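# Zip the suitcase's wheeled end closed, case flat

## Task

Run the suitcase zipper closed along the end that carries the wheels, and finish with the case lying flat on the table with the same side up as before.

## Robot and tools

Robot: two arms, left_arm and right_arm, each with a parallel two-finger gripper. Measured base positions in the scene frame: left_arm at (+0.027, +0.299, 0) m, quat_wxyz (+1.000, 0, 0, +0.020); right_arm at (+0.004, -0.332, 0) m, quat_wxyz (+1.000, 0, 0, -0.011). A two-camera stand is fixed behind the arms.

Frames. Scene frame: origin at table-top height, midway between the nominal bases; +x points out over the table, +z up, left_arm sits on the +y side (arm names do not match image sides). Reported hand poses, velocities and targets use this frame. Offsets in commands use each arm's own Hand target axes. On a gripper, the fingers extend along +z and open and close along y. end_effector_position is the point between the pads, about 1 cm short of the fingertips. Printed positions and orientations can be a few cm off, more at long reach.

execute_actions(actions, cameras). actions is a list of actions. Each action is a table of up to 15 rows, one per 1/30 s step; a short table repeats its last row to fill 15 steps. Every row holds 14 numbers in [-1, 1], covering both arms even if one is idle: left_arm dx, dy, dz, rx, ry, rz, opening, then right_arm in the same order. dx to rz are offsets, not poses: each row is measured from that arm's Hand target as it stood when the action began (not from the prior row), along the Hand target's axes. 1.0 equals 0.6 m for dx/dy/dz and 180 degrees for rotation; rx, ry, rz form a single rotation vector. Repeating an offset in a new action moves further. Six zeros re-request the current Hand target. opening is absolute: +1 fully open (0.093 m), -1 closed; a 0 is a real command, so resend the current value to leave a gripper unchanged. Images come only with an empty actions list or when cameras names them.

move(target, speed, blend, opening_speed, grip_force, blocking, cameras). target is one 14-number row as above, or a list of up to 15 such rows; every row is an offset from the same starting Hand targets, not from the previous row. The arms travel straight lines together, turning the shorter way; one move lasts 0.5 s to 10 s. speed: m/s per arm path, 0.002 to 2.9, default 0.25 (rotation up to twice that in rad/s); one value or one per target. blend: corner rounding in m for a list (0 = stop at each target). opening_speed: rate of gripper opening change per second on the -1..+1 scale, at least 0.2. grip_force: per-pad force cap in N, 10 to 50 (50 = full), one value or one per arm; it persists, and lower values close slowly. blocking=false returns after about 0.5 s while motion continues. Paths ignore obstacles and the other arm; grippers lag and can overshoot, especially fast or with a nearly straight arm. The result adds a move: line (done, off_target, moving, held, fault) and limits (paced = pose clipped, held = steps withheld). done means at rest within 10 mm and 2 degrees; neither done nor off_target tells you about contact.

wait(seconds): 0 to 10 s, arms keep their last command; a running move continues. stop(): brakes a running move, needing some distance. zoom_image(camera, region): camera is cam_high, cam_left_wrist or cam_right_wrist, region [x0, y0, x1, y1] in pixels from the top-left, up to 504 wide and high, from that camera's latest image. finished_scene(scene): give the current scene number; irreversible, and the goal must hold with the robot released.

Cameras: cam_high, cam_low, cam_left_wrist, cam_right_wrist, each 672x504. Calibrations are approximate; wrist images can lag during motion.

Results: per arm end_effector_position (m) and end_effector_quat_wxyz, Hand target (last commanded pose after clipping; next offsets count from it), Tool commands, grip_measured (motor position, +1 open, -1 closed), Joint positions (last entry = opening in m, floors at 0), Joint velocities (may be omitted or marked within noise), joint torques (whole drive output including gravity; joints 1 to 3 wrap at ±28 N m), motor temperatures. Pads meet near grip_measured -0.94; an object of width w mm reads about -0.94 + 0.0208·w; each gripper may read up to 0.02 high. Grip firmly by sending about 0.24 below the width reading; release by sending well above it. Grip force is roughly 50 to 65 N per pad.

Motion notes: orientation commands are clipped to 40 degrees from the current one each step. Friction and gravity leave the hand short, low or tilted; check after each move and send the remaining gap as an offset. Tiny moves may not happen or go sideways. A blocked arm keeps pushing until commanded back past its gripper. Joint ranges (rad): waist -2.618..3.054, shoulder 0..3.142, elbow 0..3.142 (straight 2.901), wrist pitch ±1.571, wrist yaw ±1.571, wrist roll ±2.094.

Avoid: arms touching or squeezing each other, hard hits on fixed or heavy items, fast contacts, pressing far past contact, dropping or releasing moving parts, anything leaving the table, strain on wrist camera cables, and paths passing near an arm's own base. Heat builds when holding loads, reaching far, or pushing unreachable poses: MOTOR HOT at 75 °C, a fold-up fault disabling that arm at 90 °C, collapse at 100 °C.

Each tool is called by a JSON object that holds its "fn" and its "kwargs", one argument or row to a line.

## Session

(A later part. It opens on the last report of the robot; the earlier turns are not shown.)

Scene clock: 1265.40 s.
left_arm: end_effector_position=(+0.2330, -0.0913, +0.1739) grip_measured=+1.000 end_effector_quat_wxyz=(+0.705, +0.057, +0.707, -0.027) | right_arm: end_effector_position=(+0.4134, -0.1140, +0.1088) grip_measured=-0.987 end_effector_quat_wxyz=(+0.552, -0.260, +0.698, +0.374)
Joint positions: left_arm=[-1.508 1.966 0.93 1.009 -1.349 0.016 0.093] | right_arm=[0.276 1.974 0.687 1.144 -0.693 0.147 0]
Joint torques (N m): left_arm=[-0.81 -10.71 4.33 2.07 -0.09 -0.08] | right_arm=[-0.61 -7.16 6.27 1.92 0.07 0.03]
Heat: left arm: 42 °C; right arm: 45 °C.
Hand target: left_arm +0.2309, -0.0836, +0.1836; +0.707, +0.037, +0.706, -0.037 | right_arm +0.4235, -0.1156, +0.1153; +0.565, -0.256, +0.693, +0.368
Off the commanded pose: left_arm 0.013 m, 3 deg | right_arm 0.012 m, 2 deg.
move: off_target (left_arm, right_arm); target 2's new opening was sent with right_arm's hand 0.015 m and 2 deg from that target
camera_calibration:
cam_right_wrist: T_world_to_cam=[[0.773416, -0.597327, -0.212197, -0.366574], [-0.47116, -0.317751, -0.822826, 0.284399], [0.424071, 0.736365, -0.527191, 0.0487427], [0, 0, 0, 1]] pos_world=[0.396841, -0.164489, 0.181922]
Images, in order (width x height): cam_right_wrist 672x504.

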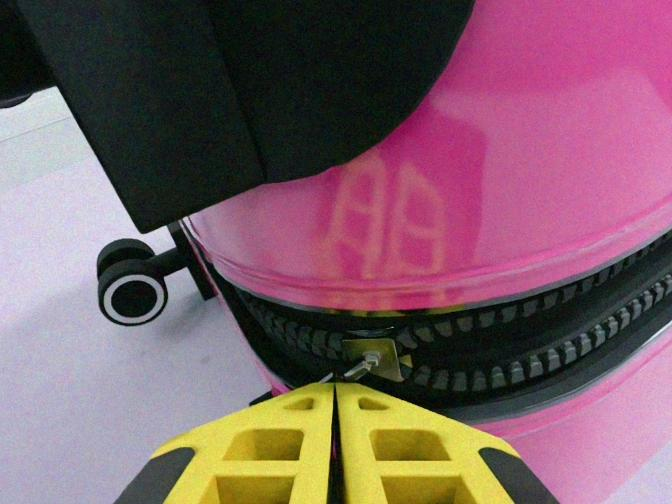

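{"fn": "move", "kwargs": {
  "target": [
    [0,0,0,0,0,0,1,0,0,-0.03,0,0,0,-0.4],
    [0,0,0,0,0,0,1,0,-0.012,-0.01,0,0,0,-0.4]
  ],
  "speed": 0.06,
  "cameras": ["cam_right_wrist"]
}}

{"fn": "zoom_image", "kwargs": {
  "camera": "cam_right_wrist",
  "region": [200, 200, 470, 430]
}}

Scene clock: 1273.30 s.
left_arm: end_effector_position=(+0.2330, -0.0913, +0.1739) grip_measured=+1.000 end_effector_quat_wxyz=(+0.705, +0.057, +0.707, -0.027) | right_arm: end_effector_position=(+0.4192, -0.1268, +0.1094) grip_measured=-0.403 end_effector_quat_wxyz=(+0.556, -0.253, +0.700, +0.370)
Joint positions: left_arm=[-1.508 1.966 0.93 1.009 -1.349 0.016 0.093] | right_arm=[0.241 1.974 0.689 1.143 -0.709 0.147 0.026]
Joint torques (N m): left_arm=[-0.77 -10.61 4.53 2.04 -0.08 -0.15] | right_arm=[0.01 -6.84 6.09 1.94 -0.08 -0.03]
Heat: left arm: 42 °C; right arm: 45 °C.
Hand target: left_arm +0.2309, -0.0836, +0.1836; +0.707, +0.037, +0.706, -0.037 | right_arm +0.4255, -0.1247, +0.1143; +0.565, -0.256, +0.693, +0.368
Off the commanded pose: left_arm 0.013 m, 3 deg | right_arm 0.008 m, 1 deg.
move: off_target (left_arm)
camera_calibration:
cam_right_wrist: T_world_to_cam=[[0.761467, -0.611861, -0.213998, -0.37512], [-0.477603, -0.306391, -0.82342, 0.287739], [0.438251, 0.729212, -0.525533, 0.0490376], [0, 0, 0, 1]] pos_world=[0.401576, -0.17712, 0.182426]
Images, in order (width x height): cam_right_wrist 672x504.

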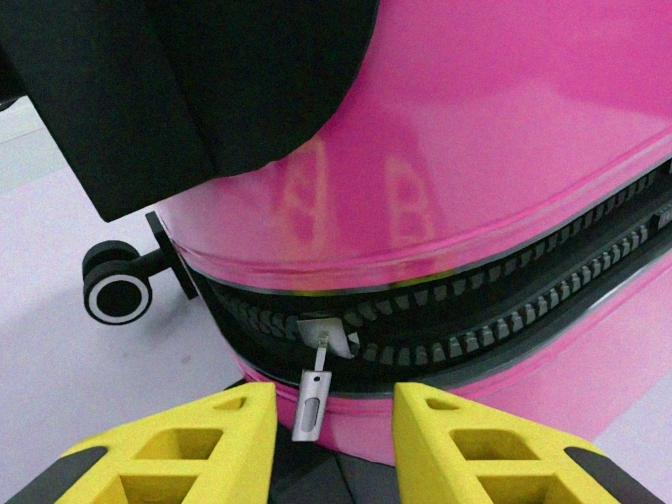

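Scaled by 1.867 from the camera's 672x504 image, which has a finer 960x720 frame.

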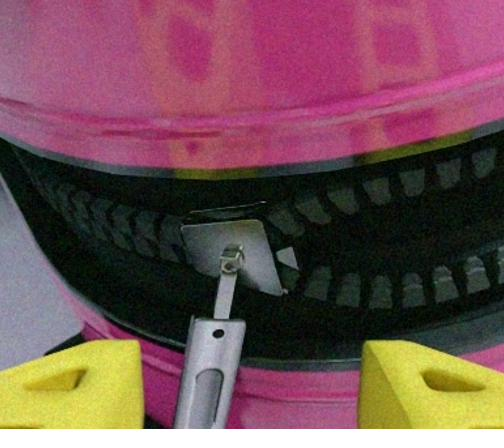

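{"fn": "move", "kwargs": {
  "target": [
    [0,0,0,0,0,0,1,0,0.010,0.018,0,0,0,-0.4],
    [0,0,0,0,0,0,1,0,0.010,0.022,0,0,0,-1]
  ],
  "speed": 0.06,
  "opening_speed": 0.4,
  "cameras": ["cam_right_wrist"]
}}

{"fn": "zoom_image", "kwargs": {
  "camera": "cam_right_wrist",
  "region": [200, 200, 470, 430]
}}

Scene clock: 1281.67 s.
left_arm: end_effector_position=(+0.2330, -0.0913, +0.1739) grip_measured=+1.000 end_effector_quat_wxyz=(+0.705, +0.057, +0.707, -0.027) | right_arm: end_effector_position=(+0.4249, -0.1206, +0.1056) grip_measured=-0.987 end_effector_quat_wxyz=(+0.558, -0.246, +0.706, +0.361)
Joint positions: left_arm=[-1.508 1.966 0.93 1.009 -1.349 0.016 0.093] | right_arm=[0.266 1.991 0.708 1.134 -0.659 0.147 0]
Joint torques (N m): left_arm=[-0.81 -10.84 4.34 2.06 -0.06 -0.11] | right_arm=[1.22 -7.2 6.83 1.97 -0.18 0.04]
Heat: left arm: 42 °C; right arm: 45 °C.
Hand target: left_arm +0.2309, -0.0836, +0.1836; +0.707, +0.037, +0.706, -0.037 | right_arm +0.4289, -0.1107, +0.1145; +0.565, -0.256, +0.693, +0.368
Off the commanded pose: left_arm 0.013 m, 3 deg | right_arm 0.014 m, 2 deg.
move: off_target (left_arm, right_arm); target 2's new opening was sent with right_arm's hand 0.014 m and 1 deg from that target
camera_calibration:
cam_right_wrist: T_world_to_cam=[[0.744954, -0.632352, -0.212543, -0.372124], [-0.489511, -0.301686, -0.818147, 0.294303], [0.453236, 0.713524, -0.534285, 0.0325854], [0, 0, 0, 1]] pos_world=[0.406511, -0.169777, 0.179101]
Images, in order (width x height): cam_right_wrist 672x504.

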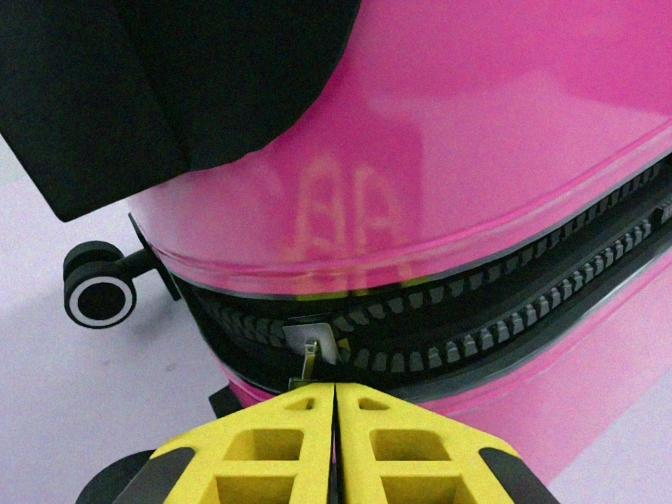

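Scaled by 1.867 from the camera's 672x504 image, which has a finer 960x720 frame.

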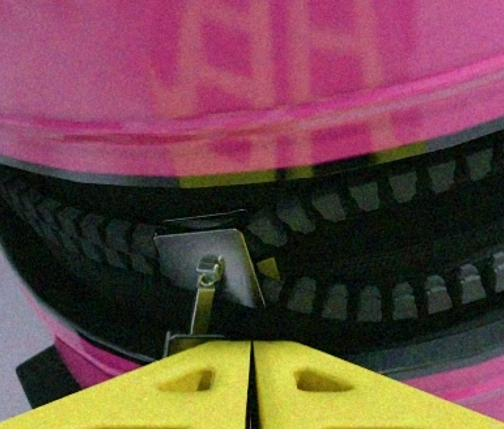

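{"fn": "move", "kwargs": {
  "target": [
    [0,0,0,0,0,0,1,0,0,-0.06,0,0,0,-0.4],
    [0,0,0,0,0,0,1,0,0.018,-0.055,0,0,0,-0.4],
    [0,0,0,0,0,0,1,0,0.018,-0.007,0,0,0,-0.4],
    [0,0,0,0,0,0,1,0,0.012,-0.007,0,0,0,-1]
  ],
  "speed": 0.06,
  "opening_speed": 0.5,
  "cameras": ["cam_right_wrist"]
}}

{"fn": "zoom_image", "kwargs": {
  "camera": "cam_right_wrist",
  "region": [200, 200, 470, 430]
}}

Scene clock: 1298.53 s.
left_arm: end_effector_position=(+0.2330, -0.0913, +0.1739) grip_measured=+1.000 end_effector_quat_wxyz=(+0.705, +0.057, +0.707, -0.027) | right_arm: end_effector_position=(+0.4111, -0.1097, +0.1086) grip_measured=-0.987 end_effector_quat_wxyz=(+0.551, -0.258, +0.701, +0.371)
Joint positions: left_arm=[-1.508 1.966 0.93 1.009 -1.349 0.016 0.093] | right_arm=[0.294 1.965 0.68 1.137 -0.668 0.148 0]
Joint torques (N m): left_arm=[-0.8 -10.78 4.33 2.03 -0.07 -0.05] | right_arm=[-0.42 -6.78 6.43 1.99 -0.03 0.03]
Heat: left arm: 43 °C; right arm: 44 °C.
Hand target: left_arm +0.2309, -0.0836, +0.1836; +0.707, +0.037, +0.706, -0.037 | right_arm +0.4207, -0.1096, +0.1164; +0.565, -0.256, +0.693, +0.368
Off the commanded pose: left_arm 0.013 m, 3 deg | right_arm 0.013 m, 2 deg.
move: off_target (left_arm, right_arm); target 4's new opening was sent with right_arm's hand 0.013 m and 2 deg from that target
camera_calibration:
cam_right_wrist: T_world_to_cam=[[0.767626, -0.604314, -0.213437, -0.360456], [-0.477758, -0.317579, -0.819079, 0.286807], [0.427198, 0.730718, -0.532498, 0.0451124], [0, 0, 0, 1]] pos_world=[0.394448, -0.159709, 0.182005]
Images, in order (width x height): cam_right_wrist 672x504.

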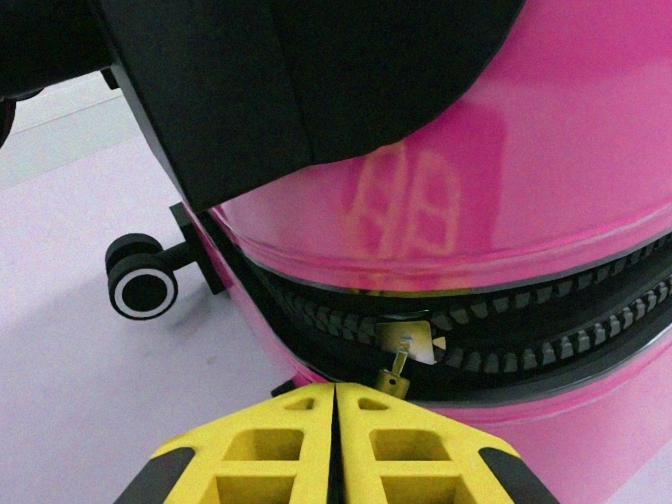

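Scaled by 1.867 from the camera's 672x504 image, which has a finer 960x720 frame.

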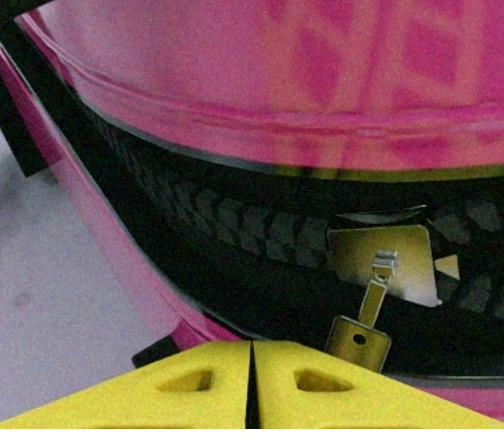

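{"fn": "move", "kwargs": {
  "target": [
    [0,0,0,0,0,0,1,0,0,-0.045,0,0,0,-0.4],
    [0,0,0,0,0,0,1,0,-0.027,-0.03,0,0,0,-0.4],
    [0,0,0,0,0,0,1,0,-0.027,0.02,0,0,0,-0.4]
  ],
  "speed": 0.06,
  "cameras": ["cam_right_wrist","cam_left_wrist"]
}}

{"fn": "zoom_image", "kwargs": {
  "camera": "cam_right_wrist",
  "region": [200, 200, 470, 430]
}}

{"fn": "zoom_image", "kwargs": {
  "camera": "cam_left_wrist",
  "region": [280, 180, 480, 340]
}}

Scene clock: 1317.57 s.
left_arm: end_effector_position=(+0.2330, -0.0913, +0.1739) grip_measured=+1.000 end_effector_quat_wxyz=(+0.705, +0.057, +0.707, -0.027) | right_arm: end_effector_position=(+0.4310, -0.1163, +0.1065) grip_measured=-0.403 end_effector_quat_wxyz=(+0.556, -0.257, +0.697, +0.372)
Joint positions: left_arm=[-1.508 1.966 0.93 1.009 -1.349 0.016 0.093] | right_arm=[0.26 2.025 0.752 1.135 -0.701 0.148 0.026]
Joint torques (N m): left_arm=[-0.88 -10.95 4.36 2.07 -0.07 -0.09] | right_arm=[1.29 -7.16 7.09 1.83 0.18 0.02]
Heat: left arm: 44 °C; right arm: 43 °C.
Hand target: left_arm +0.2309, -0.0836, +0.1836; +0.707, +0.037, +0.706, -0.037 | right_arm +0.4404, -0.1098, +0.1119; +0.565, -0.256, +0.693, +0.368
Off the commanded pose: left_arm 0.013 m, 3 deg | right_arm 0.013 m, 1 deg.
move: off_target (left_arm, right_arm)
camera_calibration:
cam_left_wrist: T_world_to_cam=[[-0.110935, -0.992165, -0.0574702, -0.0535689], [-0.422322, 0.0994085, -0.900979, 0.302851], [0.899632, -0.075679, -0.430041, -0.0542236], [0, 0, 0, 1]] pos_world=[0.170739, -0.0873587, 0.246465]
cam_right_wrist: T_world_to_cam=[[0.768949, -0.603617, -0.210629, -0.380996], [-0.470317, -0.310944, -0.825903, 0.290801], [0.433035, 0.734139, -0.522991, 0.0371144], [0, 0, 0, 1]] pos_world=[0.413664, -0.1668, 0.179335]
Images, in order (width x height): cam_left_wrist 672x504, cam_right_wrist 672x504.

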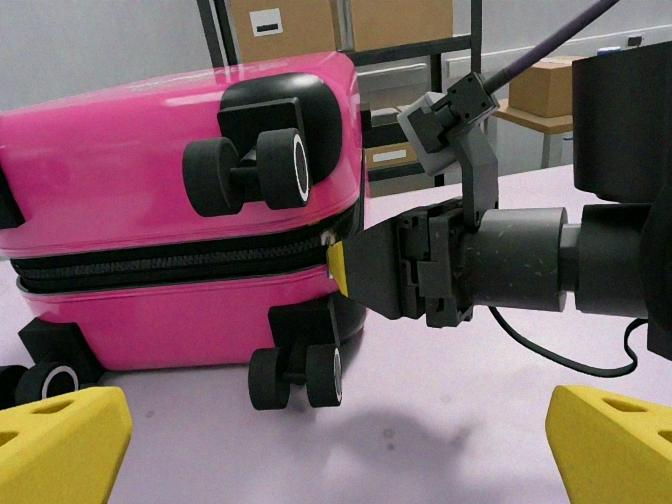

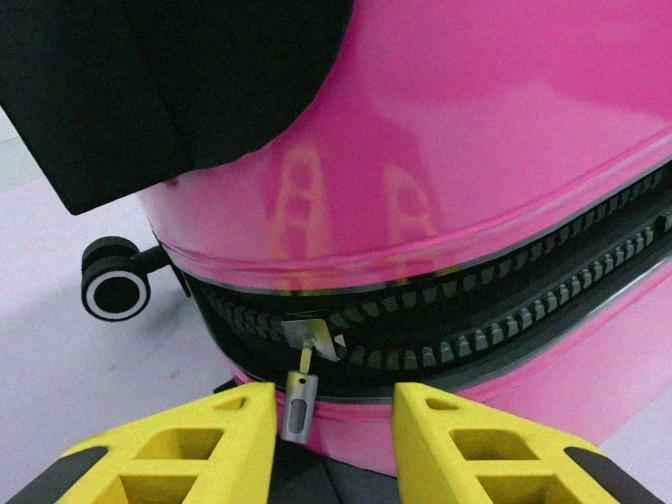

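Scaled by 1.867 from the camera's 672x504 image, which has a finer 960x720 frame.

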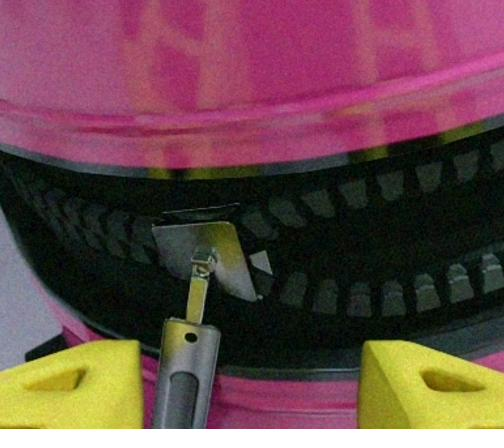

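Scaled by 2.520 from the camera's 672x504 image, which has a finer 960x720 frame.

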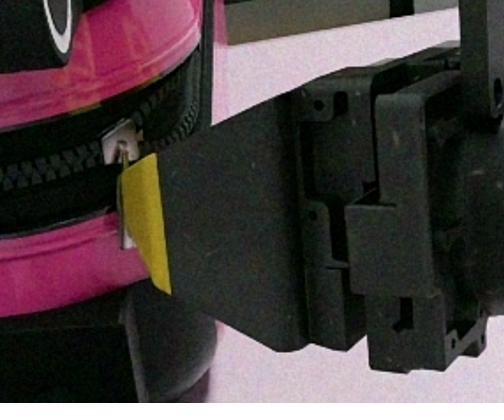

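{"fn": "move", "kwargs": {
  "target": [
    [0,0,0,0,0,0,1,0,0,-0.06,0,0,0,-0.4],
    [0,0,0,0,0,0,1,0,0.037,-0.06,0,0,0,-0.4],
    [0,0,0,0,0,0,1,0,0.037,-0.015,0,0,0,-0.4]
  ],
  "speed": 0.06,
  "cameras": ["cam_right_wrist"]
}}

{"fn": "zoom_image", "kwargs": {
  "camera": "cam_left_wrist",
  "region": [280, 180, 480, 340]
}}

Scene clock: 1332.57 s.
left_arm: end_effector_position=(+0.2330, -0.0913, +0.1739) grip_measured=+1.000 end_effector_quat_wxyz=(+0.705, +0.057, +0.707, -0.027) | right_arm: end_effector_position=(+0.4105, -0.1064, +0.1098) grip_measured=-0.403 end_effector_quat_wxyz=(+0.553, -0.258, +0.701, +0.370)
Joint positions: left_arm=[-1.508 1.966 0.93 1.009 -1.349 0.016 0.093] | right_arm=[0.305 1.961 0.68 1.136 -0.654 0.149 0.026]
Joint torques (N m): left_arm=[-0.8 -10.89 4.31 2.03 -0.09 -0.12] | right_arm=[0.32 -7.13 6.16 2.01 0.07 0.05]
Heat: left arm: 44 °C; right arm: 42 °C.
Hand target: left_arm +0.2309, -0.0836, +0.1836; +0.707, +0.037, +0.706, -0.037 | right_arm +0.4178, -0.1036, +0.1175; +0.565, -0.256, +0.693, +0.368
Off the commanded pose: left_arm 0.013 m, 3 deg | right_arm 0.011 m, 2 deg.
move: off_target (left_arm, right_arm)
camera_calibration:
cam_right_wrist: T_world_to_cam=[[0.766581, -0.606207, -0.211817, -0.357704], [-0.477017, -0.316753, -0.81983, 0.288387], [0.429893, 0.729507, -0.531988, 0.0423828], [0, 0, 0, 1]] pos_world=[0.393555, -0.156414, 0.183208]
Images, in order (width x height): cam_right_wrist 672x504.

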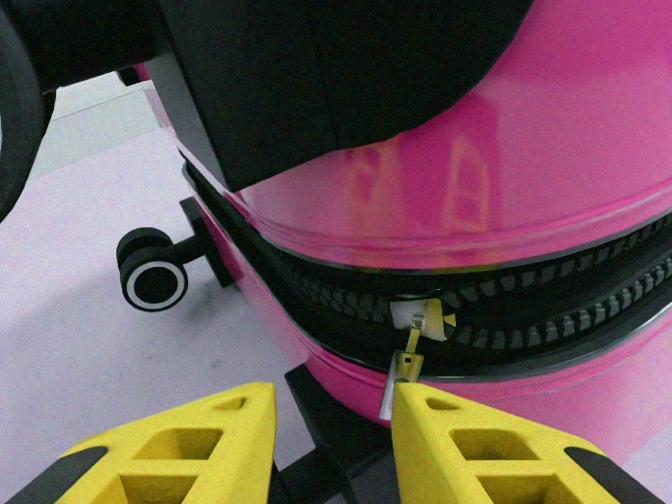

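This scene's latest camera images include none from cam_left_wrist. They are from: cam_right_wrist. cam_left_wrist's image comes with the result of a call that names it in "cameras".

Tab right half is behind the right finger. Press 8 mm forward, with 1 mm left.

{"fn": "move", "kwargs": {
  "target": [0,0,0,0,0,0,1,0,0.0,0.014,0,0,0,-0.4],
  "speed": 0.06,
  "cameras": ["cam_right_wrist","cam_left_wrist"]
}}

{"fn": "zoom_image", "kwargs": {
  "camera": "cam_left_wrist",
  "region": [280, 180, 480, 340]
}}

Scene clock: 1337.77 s.
left_arm: end_effector_position=(+0.2330, -0.0913, +0.1739) grip_measured=+1.000 end_effector_quat_wxyz=(+0.705, +0.057, +0.707, -0.027) | right_arm: end_effector_position=(+0.4157, -0.1006, +0.1100) grip_measured=-0.403 end_effector_quat_wxyz=(+0.555, -0.258, +0.699, +0.369)
Joint positions: left_arm=[-1.508 1.966 0.93 1.009 -1.349 0.016 0.093] | right_arm=[0.319 1.981 0.707 1.136 -0.639 0.151 0.026]
Joint torques (N m): left_arm=[-0.79 -10.78 4.42 2.05 -0.09 -0.09] | right_arm=[0.54 -7.19 6.37 1.93 0.07 0.05]
Heat: left arm: 44 °C; right arm: 43 °C.
Hand target: left_arm +0.2309, -0.0836, +0.1836; +0.707, +0.037, +0.706, -0.037 | right_arm +0.4228, -0.0970, +0.1166; +0.565, -0.256, +0.693, +0.368
Off the commanded pose: left_arm 0.013 m, 3 deg | right_arm 0.011 m, 1 deg.
move: off_target (left_arm, right_arm)
camera_calibration:
cam_left_wrist: T_world_to_cam=[[-0.110935, -0.992165, -0.0574702, -0.0535689], [-0.422322, 0.0994085, -0.900979, 0.302851], [0.899632, -0.075679, -0.430041, -0.0542236], [0, 0, 0, 1]] pos_world=[0.170739, -0.0873587, 0.246465]
cam_right_wrist: T_world_to_cam=[[0.766929, -0.607114, -0.207922, -0.358787], [-0.47252, -0.315013, -0.823099, 0.291552], [0.434217, 0.729506, -0.528466, 0.0337663], [0, 0, 0, 1]] pos_world=[0.398266, -0.150615, 0.183221]
Images, in order (width x height): cam_left_wrist 672x504, cam_right_wrist 672x504.

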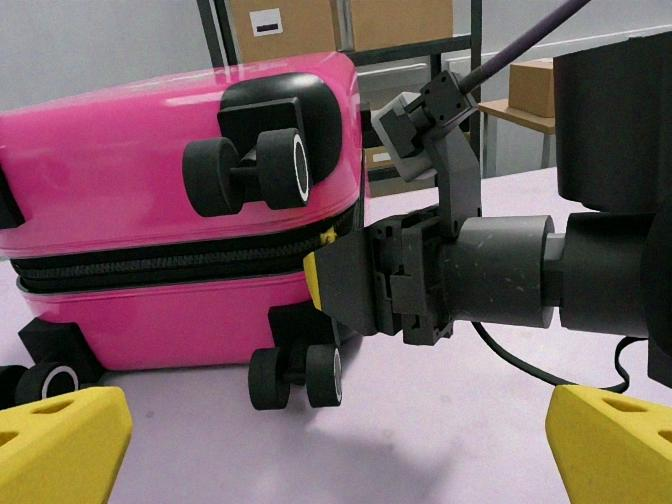

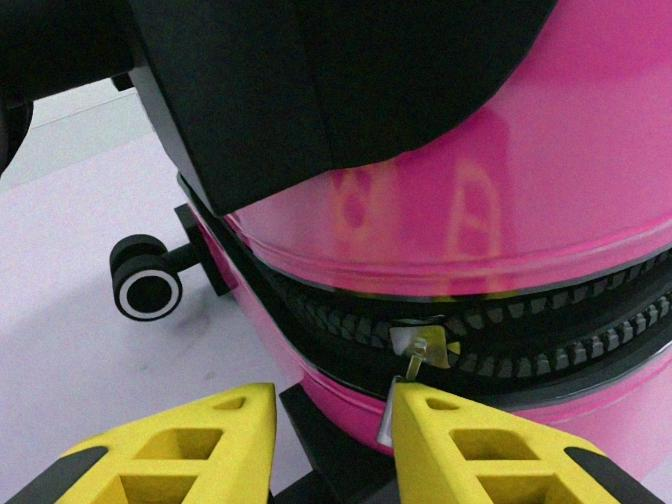

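Scaled by 2.520 from the camera's 672x504 image, which has a finer 960x720 frame.

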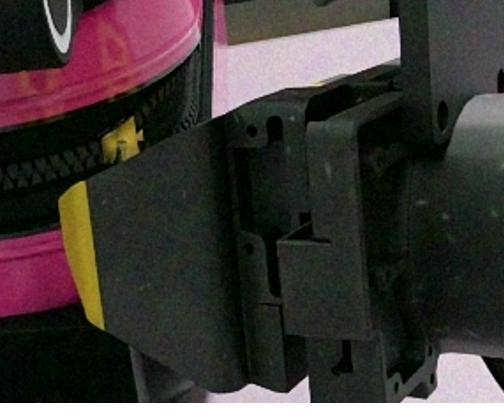

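{"fn": "move", "kwargs": {
  "target": [
    [0,0,0,0,0,0,1,0,0.0,0.014,0,0,0,-0.4],
    [0,0,0,0,0,0,1,0,0.0,0.016,0,0,0,-1]
  ],
  "speed": 0.06,
  "cameras": ["cam_right_wrist"]
}}

{"fn": "zoom_image", "kwargs": {
  "camera": "cam_right_wrist",
  "region": [200, 200, 470, 430]
}}

Scene clock: 1344.10 s.
left_arm: end_effector_position=(+0.2330, -0.0913, +0.1739) grip_measured=+1.000 end_effector_quat_wxyz=(+0.705, +0.057, +0.707, -0.027) | right_arm: end_effector_position=(+0.4214, -0.0926, +0.1096) grip_measured=-0.987 end_effector_quat_wxyz=(+0.555, -0.258, +0.699, +0.370)
Joint positions: left_arm=[-1.508 1.966 0.93 1.009 -1.349 0.016 0.093] | right_arm=[0.336 2.003 0.741 1.127 -0.623 0.154 0]
Joint torques (N m): left_arm=[-0.81 -10.78 4.48 2.03 -0.09 -0.09] | right_arm=[0.49 -7.49 6.43 1.94 0.02 0.06]
Heat: left arm: 44 °C; right arm: 43 °C.
Hand target: left_arm +0.2309, -0.0836, +0.1836; +0.707, +0.037, +0.706, -0.037 | right_arm +0.4286, -0.0892, +0.1160; +0.565, -0.256, +0.693, +0.368
Off the commanded pose: left_arm 0.013 m, 3 deg | right_arm 0.010 m, 1 deg.
move: off_target (left_arm); target 2's new opening was sent with right_arm's hand 0.014 m and 1 deg from that target
camera_calibration:
cam_right_wrist: T_world_to_cam=[[0.767837, -0.606278, -0.207012, -0.35872], [-0.47104, -0.315259, -0.823853, 0.295897], [0.434221, 0.730095, -0.527649, 0.0252198], [0, 0, 0, 1]] pos_world=[0.403867, -0.142612, 0.182824]
Images, in order (width x height): cam_right_wrist 672x504.

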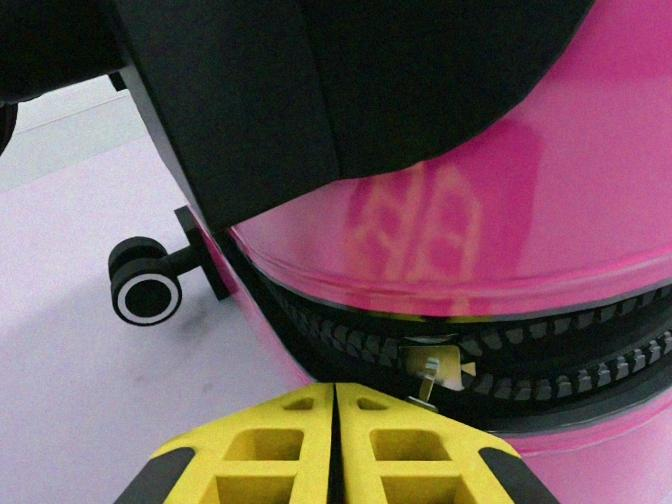

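Scaled by 1.867 from the camera's 672x504 image, which has a finer 960x720 frame.

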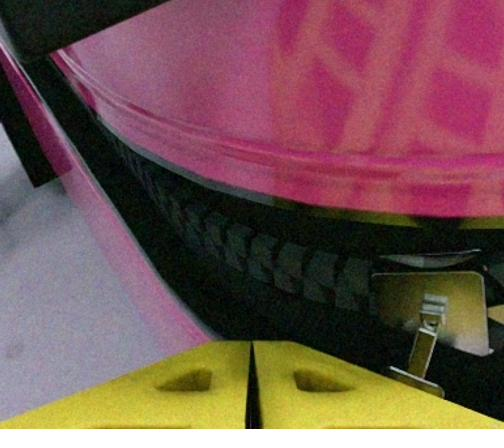

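{"fn": "move", "kwargs": {
  "target": [
    [0,0,0,0,0,0,1,0,0,-0.05,0,0,0,-0.4],
    [0,0,0,0,0,0,1,-0.019,-0.031,-0.04,0,0,0,-0.35],
    [0,0,0,0,0,0,1,-0.019,-0.031,0.01,0,0,0,-0.35]
  ],
  "speed": 0.06,
  "cameras": ["cam_right_wrist","cam_left_wrist"]
}}

{"fn": "zoom_image", "kwargs": {
  "camera": "cam_right_wrist",
  "region": [200, 200, 470, 430]
}}

{"fn": "zoom_image", "kwargs": {
  "camera": "cam_left_wrist",
  "region": [280, 180, 480, 340]
}}

Scene clock: 1369.63 s.
left_arm: end_effector_position=(+0.2330, -0.0913, +0.1739) grip_measured=+1.000 end_effector_quat_wxyz=(+0.705, +0.057, +0.707, -0.027) | right_arm: end_effector_position=(+0.4399, -0.1025, +0.1194) grip_measured=-0.353 end_effector_quat_wxyz=(+0.558, -0.259, +0.694, +0.374)
Joint positions: left_arm=[-1.508 1.966 0.93 1.009 -1.349 0.016 0.093] | right_arm=[0.29 2.014 0.811 1.077 -0.674 0.155 0.028]
Joint torques (N m): left_arm=[-0.81 -10.69 4.3 2.02 -0.13 -0.1] | right_arm=[1.25 -7.08 7.34 1.79 0.22 -0.01]
Heat: left arm: 45 °C; right arm: 46 °C.
Hand target: left_arm +0.2309, -0.0836, +0.1836; +0.707, +0.037, +0.706, -0.037 | right_arm +0.4491, -0.0964, +0.1223; +0.565, -0.256, +0.693, +0.368
Off the commanded pose: left_arm 0.013 m, 3 deg | right_arm 0.012 m, 1 deg.
move: off_target (left_arm, right_arm); target 2's new opening was sent with right_arm's hand 0.023 m and 4 deg from that target
camera_calibration:
cam_left_wrist: T_world_to_cam=[[-0.110935, -0.992165, -0.0574702, -0.0535689], [-0.422322, 0.0994085, -0.900979, 0.302851], [0.899632, -0.075679, -0.430041, -0.0542236], [0, 0, 0, 1]] pos_world=[0.170739, -0.0873587, 0.246465]
cam_right_wrist: T_world_to_cam=[[0.772556, -0.599934, -0.207934, -0.378334], [-0.463816, -0.30957, -0.830085, 0.307707], [0.433626, 0.73773, -0.517419, 0.0293736], [0, 0, 0, 1]] pos_world=[0.422266, -0.153388, 0.191953]
Images, in order (width x height): cam_left_wrist 672x504, cam_right_wrist 672x504.

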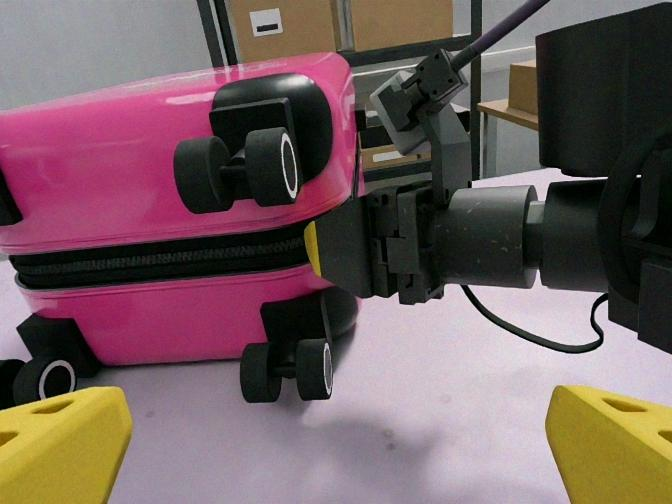

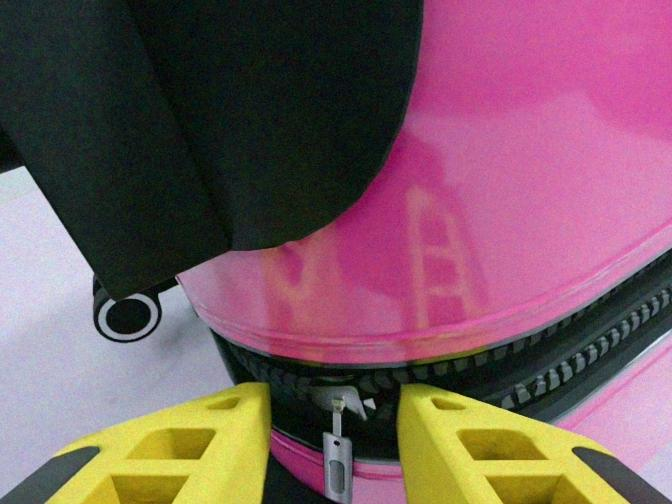

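Scaled by 1.867 from the camera's 672x504 image, which has a finer 960x720 frame.

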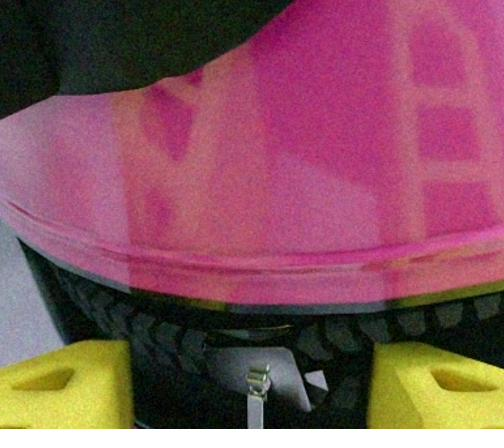

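Scaled by 2.520 from the camera's 672x504 image, which has a finer 960x720 frame.

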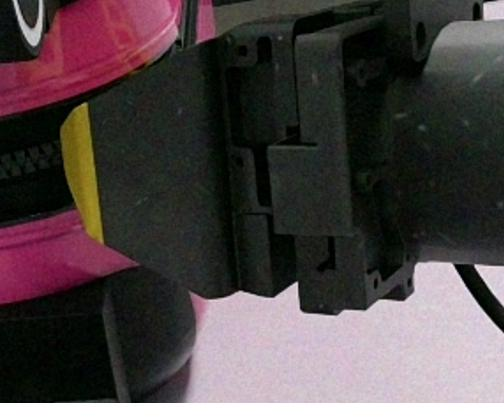

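{"fn": "move", "kwargs": {
  "target": [
    [0,0,0,0,0,0,1,0,0,0.008,0,0,0,-0.35],
    [0,0,0,0,0,0,1,0,0,0.008,0,0,0,-1]
  ],
  "speed": 0.06,
  "opening_speed": 0.4,
  "cameras": ["cam_right_wrist"]
}}

{"fn": "zoom_image", "kwargs": {
  "camera": "cam_right_wrist",
  "region": [200, 200, 470, 430]
}}

Scene clock: 1379.47 s.
left_arm: end_effector_position=(+0.2330, -0.0913, +0.1739) grip_measured=+1.000 end_effector_quat_wxyz=(+0.705, +0.057, +0.707, -0.027) | right_arm: end_effector_position=(+0.4458, -0.0969, +0.1149) grip_measured=-0.987 end_effector_quat_wxyz=(+0.556, -0.253, +0.701, +0.369)
Joint positions: left_arm=[-1.508 1.966 0.93 1.009 -1.349 0.016 0.093] | right_arm=[0.306 2.034 0.837 1.058 -0.644 0.156 0]
Joint torques (N m): left_arm=[-0.8 -10.84 4.37 2.06 -0.05 -0.11] | right_arm=[0.51 -8.06 6.76 1.93 -0.02 -0.01]
Heat: left arm: 45 °C; right arm: 46 °C.
Hand target: left_arm +0.2309, -0.0836, +0.1836; +0.707, +0.037, +0.706, -0.037 | right_arm +0.4519, -0.0924, +0.1218; +0.565, -0.256, +0.693, +0.368
Off the commanded pose: left_arm 0.013 m, 3 deg | right_arm 0.010 m, 1 deg.
move: off_target (left_arm); target 2's new opening was sent with right_arm's hand 0.012 m and 1 deg from that target
camera_calibration:
cam_right_wrist: T_world_to_cam=[[0.761407, -0.612379, -0.212724, -0.376129], [-0.477882, -0.308472, -0.82248, 0.313956], [0.43805, 0.727899, -0.527518, 0.0185965], [0, 0, 0, 1]] pos_world=[0.428275, -0.147023, 0.188021]
Images, in order (width x height): cam_right_wrist 672x504.

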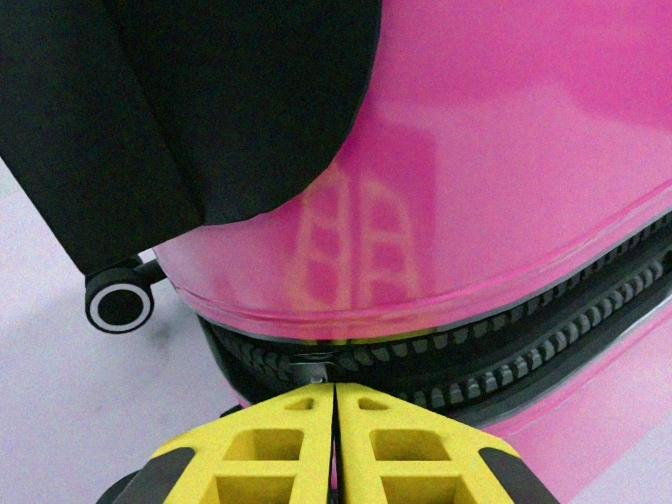

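Scaled by 1.867 from the camera's 672x504 image, which has a finer 960x720 frame.

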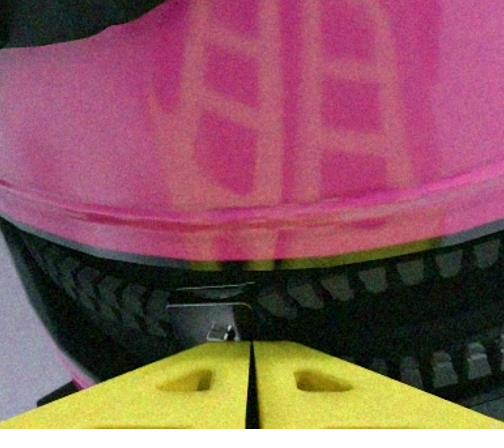

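{"fn": "move", "kwargs": {
  "target": [
    [0,0.283,-0.03,0,0,0,1,0,0,-0.05,0,0,0,-0.35]
  ],
  "speed": 0.2,
  "cameras": ["cam_right_wrist","cam_left_wrist"]
}}

Scene clock: 1414.20 s.
left_arm: end_effector_position=(+0.2304, +0.0842, +0.1861) grip_measured=+1.000 end_effector_quat_wxyz=(+0.708, +0.031, +0.704, -0.037) | right_arm: end_effector_position=(+0.4350, -0.1142, +0.1022) grip_measured=-0.353 end_effector_quat_wxyz=(+0.543, -0.247, +0.711, +0.372)
Joint positions: left_arm=[-1.434 1.331 0.26 1.092 -1.296 0.012 0.093] | right_arm=[0.267 2.023 0.772 1.078 -0.682 0.156 0.028]
Joint torques (N m): left_arm=[-0.01 -3.78 4.34 1.74 0.24 -0.08] | right_arm=[-0.66 -12.74 3.74 1.97 -0.18 -0.11]
Motor temperatures (°C): left_arm=[20 45 27 31 19 19 20] | right_arm=[18 31 32 48 17 19 20]
Heat: left arm: 45 °C; right arm: 48 °C.
Hand target: left_arm +0.2307, +0.0872, +0.1836; +0.707, +0.037, +0.706, -0.037 | right_arm +0.4342, -0.1165, +0.1247; +0.565, -0.256, +0.692, +0.368
Off the commanded pose: left_arm 0.004 m, 1 deg | right_arm 0.022 m, 3 deg.
move: off_target (right_arm)
camera_calibration:
cam_left_wrist: T_world_to_cam=[[-0.090306, -0.995886, -0.00741794, 0.107074], [-0.418308, 0.0446891, -0.907205, 0.300125], [0.903805, -0.0788231, -0.420623, -0.0358378], [0, 0, 0, 1]] pos_world=[0.167604, 0.0903962, 0.257995]
cam_right_wrist: T_world_to_cam=[[0.752432, -0.614363, -0.237497, -0.375003], [-0.50711, -0.310226, -0.804114, 0.303679], [0.42034, 0.725478, -0.544974, 0.0383921], [0, 0, 0, 1]] pos_world=[0.420025, -0.164031, 0.176053]
Images, in order (width x height): cam_left_wrist 672x504, cam_right_wrist 672x504.

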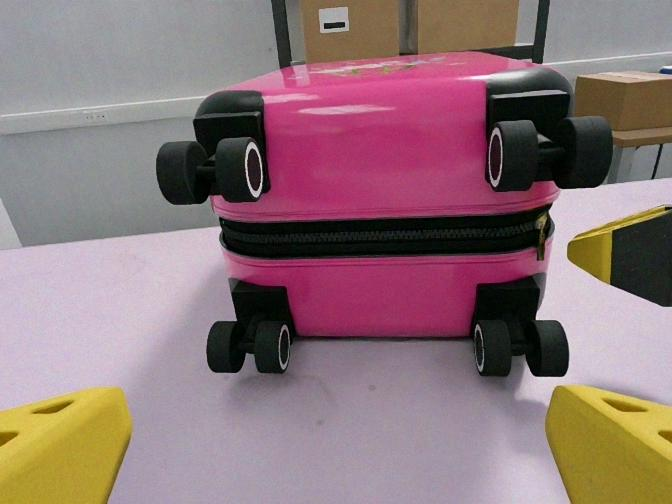

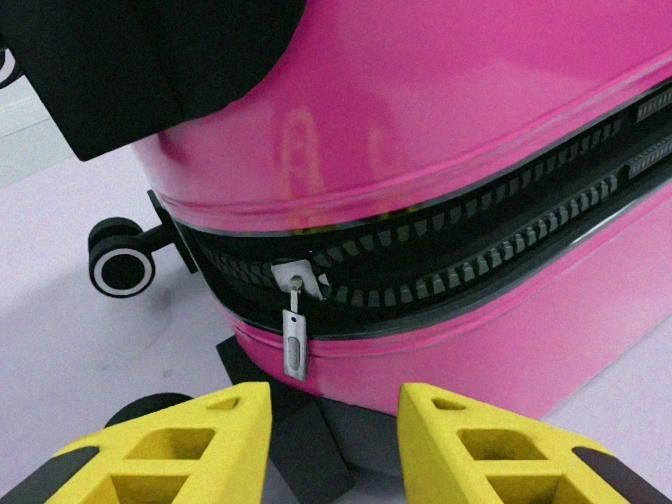

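{"fn": "move", "kwargs": {
  "target": [
    [0,0.10,0.15,0,0,0,1,0,0,0,0,0,0,-0.35]
  ],
  "speed": 0.2,
  "cameras": ["cam_left_wrist"]
}}

Scene clock: 1424.33 s.
left_arm: end_effector_position=(+0.3241, +0.1395, +0.1862) grip_measured=+1.000 end_effector_quat_wxyz=(+0.711, +0.035, +0.702, -0.033) | right_arm: end_effector_position=(+0.4350, -0.1142, +0.1022) grip_measured=-0.353 end_effector_quat_wxyz=(+0.543, -0.247, +0.711, +0.372)
Joint positions: left_arm=[-0.877 1.287 0.23 1.074 -0.741 0.013 0.093] | right_arm=[0.267 2.023 0.772 1.078 -0.682 0.156 0.028]
Joint torques (N m): left_arm=[0.24 -1.42 6.82 2.18 0.21 -0.09] | right_arm=[-0.65 -12.72 3.71 2 -0.19 -0.09]
Heat: left arm: 43 °C; right arm: 48 °C.
Hand target: left_arm +0.3265, +0.1375, +0.1837; +0.707, +0.037, +0.706, -0.037 | right_arm +0.4342, -0.1165, +0.1247; +0.565, -0.256, +0.693, +0.368
Off the commanded pose: left_arm 0.004 m, 1 deg | right_arm 0.023 m, 3 deg.
move: off_target (right_arm)
camera_calibration:
cam_left_wrist: T_world_to_cam=[[-0.0889719, -0.995873, -0.017889, 0.172187], [-0.411707, 0.0531244, -0.909766, 0.334075], [0.906963, -0.0735786, -0.414735, -0.118893], [0, 0, 0, 1]] pos_world=[0.260692, 0.144981, 0.257701]
Images, in order (width x height): cam_left_wrist 672x504.

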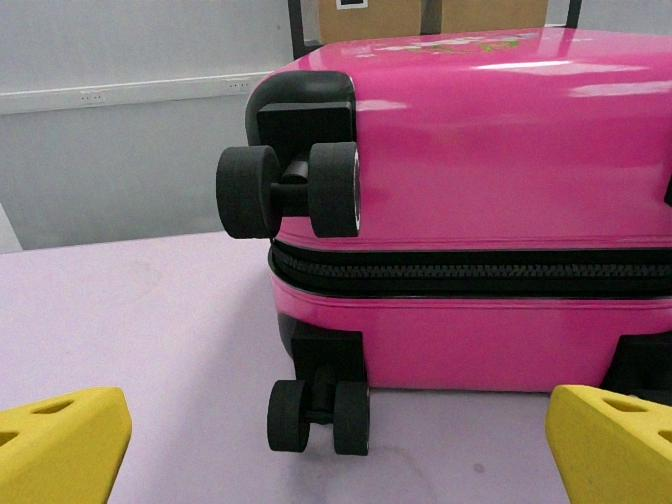

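{"fn": "move", "kwargs": {
  "target": [
    [0,0.03,0.107,0,0,0,1,0,0,0,0,0,0,-0.35],
    [0,0.03,0.107,0,0,0,-0.15,0,0,0,0,0,0,-0.35]
  ],
  "speed": 0.12,
  "cameras": ["cam_left_wrist","cam_right_wrist"]
}}

Scene clock: 1433.00 s.
left_arm: end_effector_position=(+0.3858, +0.1530, +0.1746) grip_measured=-0.148 end_effector_quat_wxyz=(+0.697, +0.044, +0.715, -0.023) | right_arm: end_effector_position=(+0.4350, -0.1142, +0.1022) grip_measured=-0.353 end_effector_quat_wxyz=(+0.543, -0.247, +0.711, +0.372)
Joint positions: left_arm=[-0.638 1.484 0.359 1.095 -0.503 0.013 0.038] | right_arm=[0.267 2.023 0.772 1.078 -0.682 0.156 0.028]
Joint torques (N m): left_arm=[0.13 -2.7 8.31 2.72 0.22 -0.1] | right_arm=[-0.62 -12.77 3.73 1.99 -0.17 -0.09]
Heat: left arm: 41 °C; right arm: 49 °C.
Hand target: left_arm +0.3923, +0.1486, +0.1839; +0.707, +0.037, +0.706, -0.037 | right_arm +0.4342, -0.1165, +0.1247; +0.565, -0.256, +0.693, +0.368
Off the commanded pose: left_arm 0.012 m, 2 deg | right_arm 0.023 m, 3 deg.
move: off_target (left_arm, right_arm); target 2's new opening was sent with left_arm's hand 0.012 m and 2 deg from that target
camera_calibration:
cam_left_wrist: T_world_to_cam=[[-0.0882122, -0.995155, -0.0434219, 0.194943], [-0.444172, 0.0783154, -0.892512, 0.3539], [0.891588, -0.0594437, -0.448929, -0.168971], [0, 0, 0, 1]] pos_world=[0.325042, 0.156238, 0.248469]
cam_right_wrist: T_world_to_cam=[[0.752432, -0.614363, -0.237497, -0.375003], [-0.50711, -0.310226, -0.804114, 0.303679], [0.42034, 0.725478, -0.544974, 0.0383921], [0, 0, 0, 1]] pos_world=[0.420025, -0.164031, 0.176053]
Images, in order (width x height): cam_left_wrist 672x504, cam_right_wrist 672x504.

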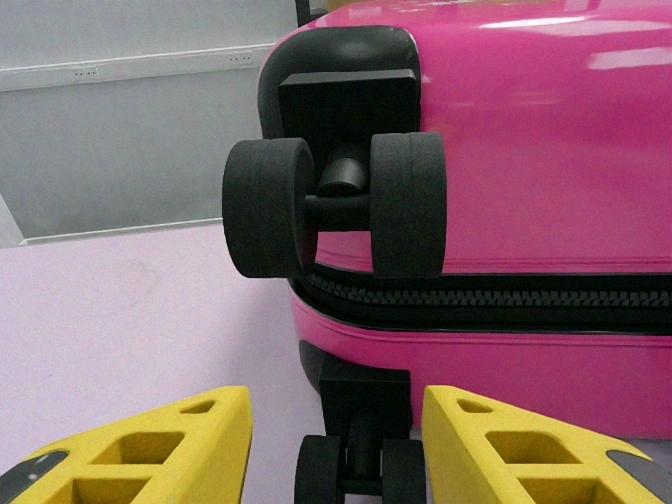

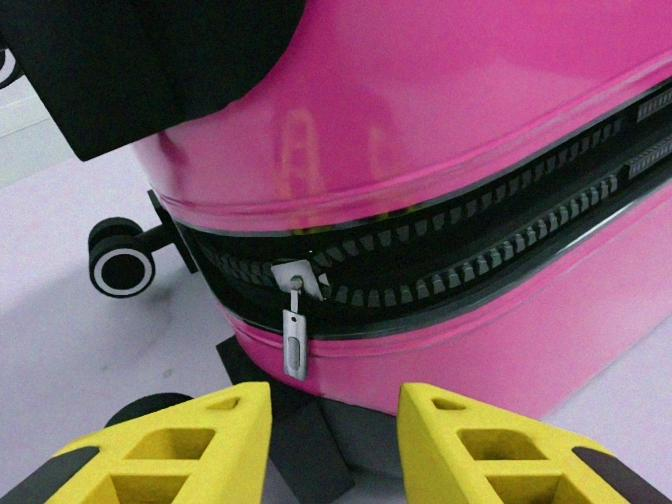

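{"fn": "move", "kwargs": {
  "target": [
    [0,0,0,0,0,0,0.5,0,0,0,0,0,0,-0.35],
    [-0.033,0,0,0,0,0,0.5,0,0,0,0,0,0,-0.35],
    [-0.035,0,0.06,0,0,0,0.5,0,0,0,0,0,0,-0.35]
  ],
  "speed": 0.12,
  "cameras": ["cam_left_wrist"]
}}

Scene clock: 1439.17 s.
left_arm: end_effector_position=(+0.4215, +0.1488, +0.1994) grip_measured=+0.498 end_effector_quat_wxyz=(+0.703, +0.038, +0.710, -0.028) | right_arm: end_effector_position=(+0.4350, -0.1142, +0.1022) grip_measured=-0.353 end_effector_quat_wxyz=(+0.543, -0.247, +0.711, +0.372)
Joint positions: left_arm=[-0.575 1.524 0.516 0.996 -0.44 0.009 0.069] | right_arm=[0.267 2.023 0.772 1.078 -0.682 0.156 0.028]
Joint torques (N m): left_arm=[-0.05 -3.38 8.98 2.52 0.21 -0.13] | right_arm=[-0.65 -12.77 3.78 2 -0.17 -0.09]
Motor temperatures (°C): left_arm=[20 40 29 33 19 19 20] | right_arm=[18 35 31 49 17 19 20]
Heat: left arm: 40 °C; right arm: 49 °C.
Hand target: left_arm +0.4280, +0.1449, +0.2049; +0.707, +0.037, +0.706, -0.037 | right_arm +0.4342, -0.1165, +0.1247; +0.565, -0.256, +0.693, +0.368
Off the commanded pose: left_arm 0.009 m, 1 deg | right_arm 0.023 m, 3 deg.
move: off_target (right_arm)
camera_calibration:
cam_left_wrist: T_world_to_cam=[[-0.0875805, -0.995724, -0.0293828, 0.192003], [-0.431063, 0.0644734, -0.900016, 0.390252], [0.898061, -0.0661579, -0.434866, -0.194398], [0, 0, 0, 1]] pos_world=[0.35962, 0.153161, 0.272337]
Images, in order (width x height): cam_left_wrist 672x504.

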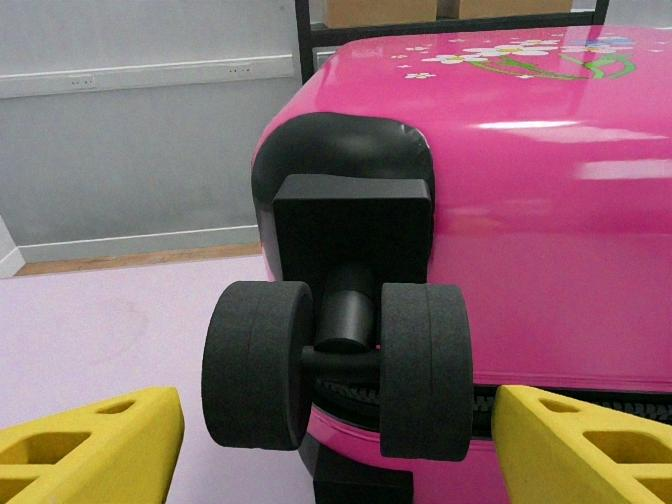

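{"fn": "move", "kwargs": {
  "target": [
    [0.0,0,0.03,0,0,0,0.5,0,0,0,0,0,0,-0.35],
    [0.0,0,0.03,0,0,0,-0.2,0,0,0,0,0,0,-0.35]
  ],
  "speed": 0.1,
  "cameras": ["cam_left_wrist","cam_right_wrist"]
}}

Scene clock: 1445.27 s.
left_arm: end_effector_position=(+0.4392, +0.1464, +0.2001) grip_measured=-0.009 end_effector_quat_wxyz=(+0.703, +0.037, +0.709, -0.031) | right_arm: end_effector_position=(+0.4350, -0.1142, +0.1022) grip_measured=-0.353 end_effector_quat_wxyz=(+0.543, -0.247, +0.711, +0.372)
Joint positions: left_arm=[-0.549 1.586 0.579 0.996 -0.412 0.005 0.045] | right_arm=[0.267 2.023 0.772 1.078 -0.682 0.156 0.028]
Joint torques (N m): left_arm=[-0.08 -3.93 9.03 2.49 0.18 -0.05] | right_arm=[-0.62 -12.74 3.75 2.01 -0.19 -0.09]
Heat: left arm: 39 °C; right arm: 49 °C.
Hand target: left_arm +0.4459, +0.1430, +0.2049; +0.707, +0.037, +0.706, -0.037 | right_arm +0.4342, -0.1165, +0.1247; +0.565, -0.256, +0.693, +0.368
Off the commanded pose: left_arm 0.009 m, 1 deg | right_arm 0.023 m, 3 deg.
move: off_target (right_arm)
camera_calibration:
cam_left_wrist: T_world_to_cam=[[-0.0897912, -0.99566, -0.0244536, 0.191168], [-0.430521, 0.0609424, -0.900521, 0.399006], [0.898103, -0.0703311, -0.434125, -0.20975], [0, 0, 0, 1]] pos_world=[0.377322, 0.15127, 0.27293]
cam_right_wrist: T_world_to_cam=[[0.752432, -0.614363, -0.237497, -0.375003], [-0.50711, -0.310226, -0.804114, 0.303679], [0.42034, 0.725478, -0.544974, 0.0383921], [0, 0, 0, 1]] pos_world=[0.420025, -0.164031, 0.176053]
Images, in order (width x height): cam_left_wrist 672x504, cam_right_wrist 672x504.

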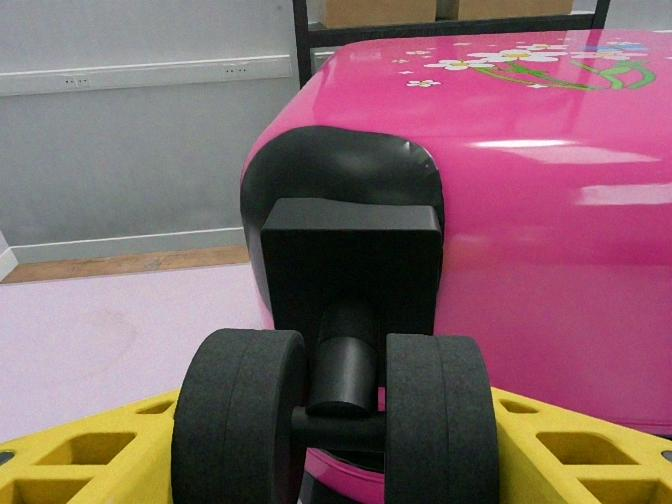

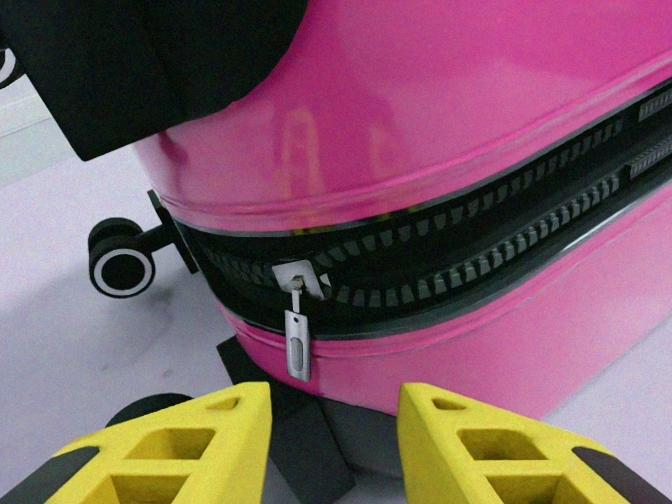

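{"fn": "move", "kwargs": {
  "target": [
    [0,0,0,0,0,0,-0.35,0.005,0.003,-0.05,0,0,0,-0.45],
    [0,0,0,0,0,0,-0.35,0.005,0.003,0.045,0,0,0,-0.45]
  ],
  "speed": 0.08,
  "cameras": ["cam_right_wrist"]
}}

{"fn": "zoom_image", "kwargs": {
  "camera": "cam_right_wrist",
  "region": [200, 230, 470, 460]
}}

Scene clock: 1458.10 s.
left_arm: end_effector_position=(+0.4392, +0.1464, +0.2001) grip_measured=+0.007 end_effector_quat_wxyz=(+0.703, +0.037, +0.709, -0.031) | right_arm: end_effector_position=(+0.4391, -0.0964, +0.1132) grip_measured=-0.447 end_effector_quat_wxyz=(+0.554, -0.259, +0.698, +0.373)
Joint positions: left_arm=[-0.549 1.586 0.579 0.996 -0.412 0.005 0.046] | right_arm=[0.307 2.03 0.815 1.077 -0.659 0.153 0.024]
Joint torques (N m): left_arm=[-0.06 -3.82 8.98 2.5 0.21 -0.02] | right_arm=[0.42 -7.69 6.83 1.91 0.12 0.02]
Heat: left arm: 37 °C; right arm: 49 °C.
Hand target: left_arm +0.4459, +0.1430, +0.2049; +0.707, +0.037, +0.706, -0.037 | right_arm +0.4481, -0.0936, +0.1196; +0.565, -0.256, +0.693, +0.368
Off the commanded pose: left_arm 0.009 m, 1 deg | right_arm 0.012 m, 2 deg.
move: off_target (right_arm)
camera_calibration:
cam_right_wrist: T_world_to_cam=[[0.771555, -0.600168, -0.210953, -0.374568], [-0.470785, -0.315649, -0.823849, 0.305879], [0.427861, 0.734958, -0.526091, 0.025364], [0, 0, 0, 1]] pos_world=[0.422151, -0.146895, 0.186326]
Images, in order (width x height): cam_right_wrist 672x504.

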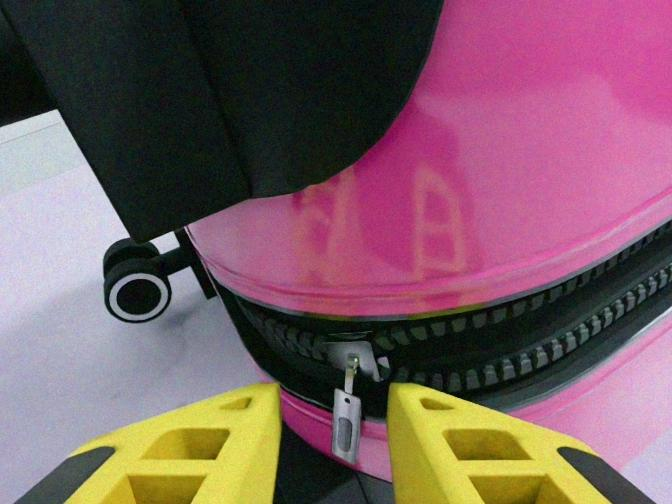

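Scaled by 1.867 from the camera's 672x504 image, which has a finer 960x720 frame.

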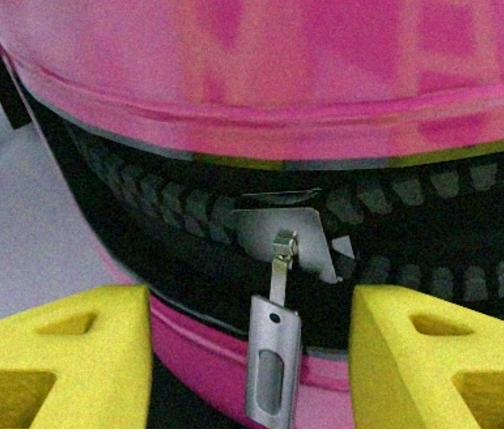

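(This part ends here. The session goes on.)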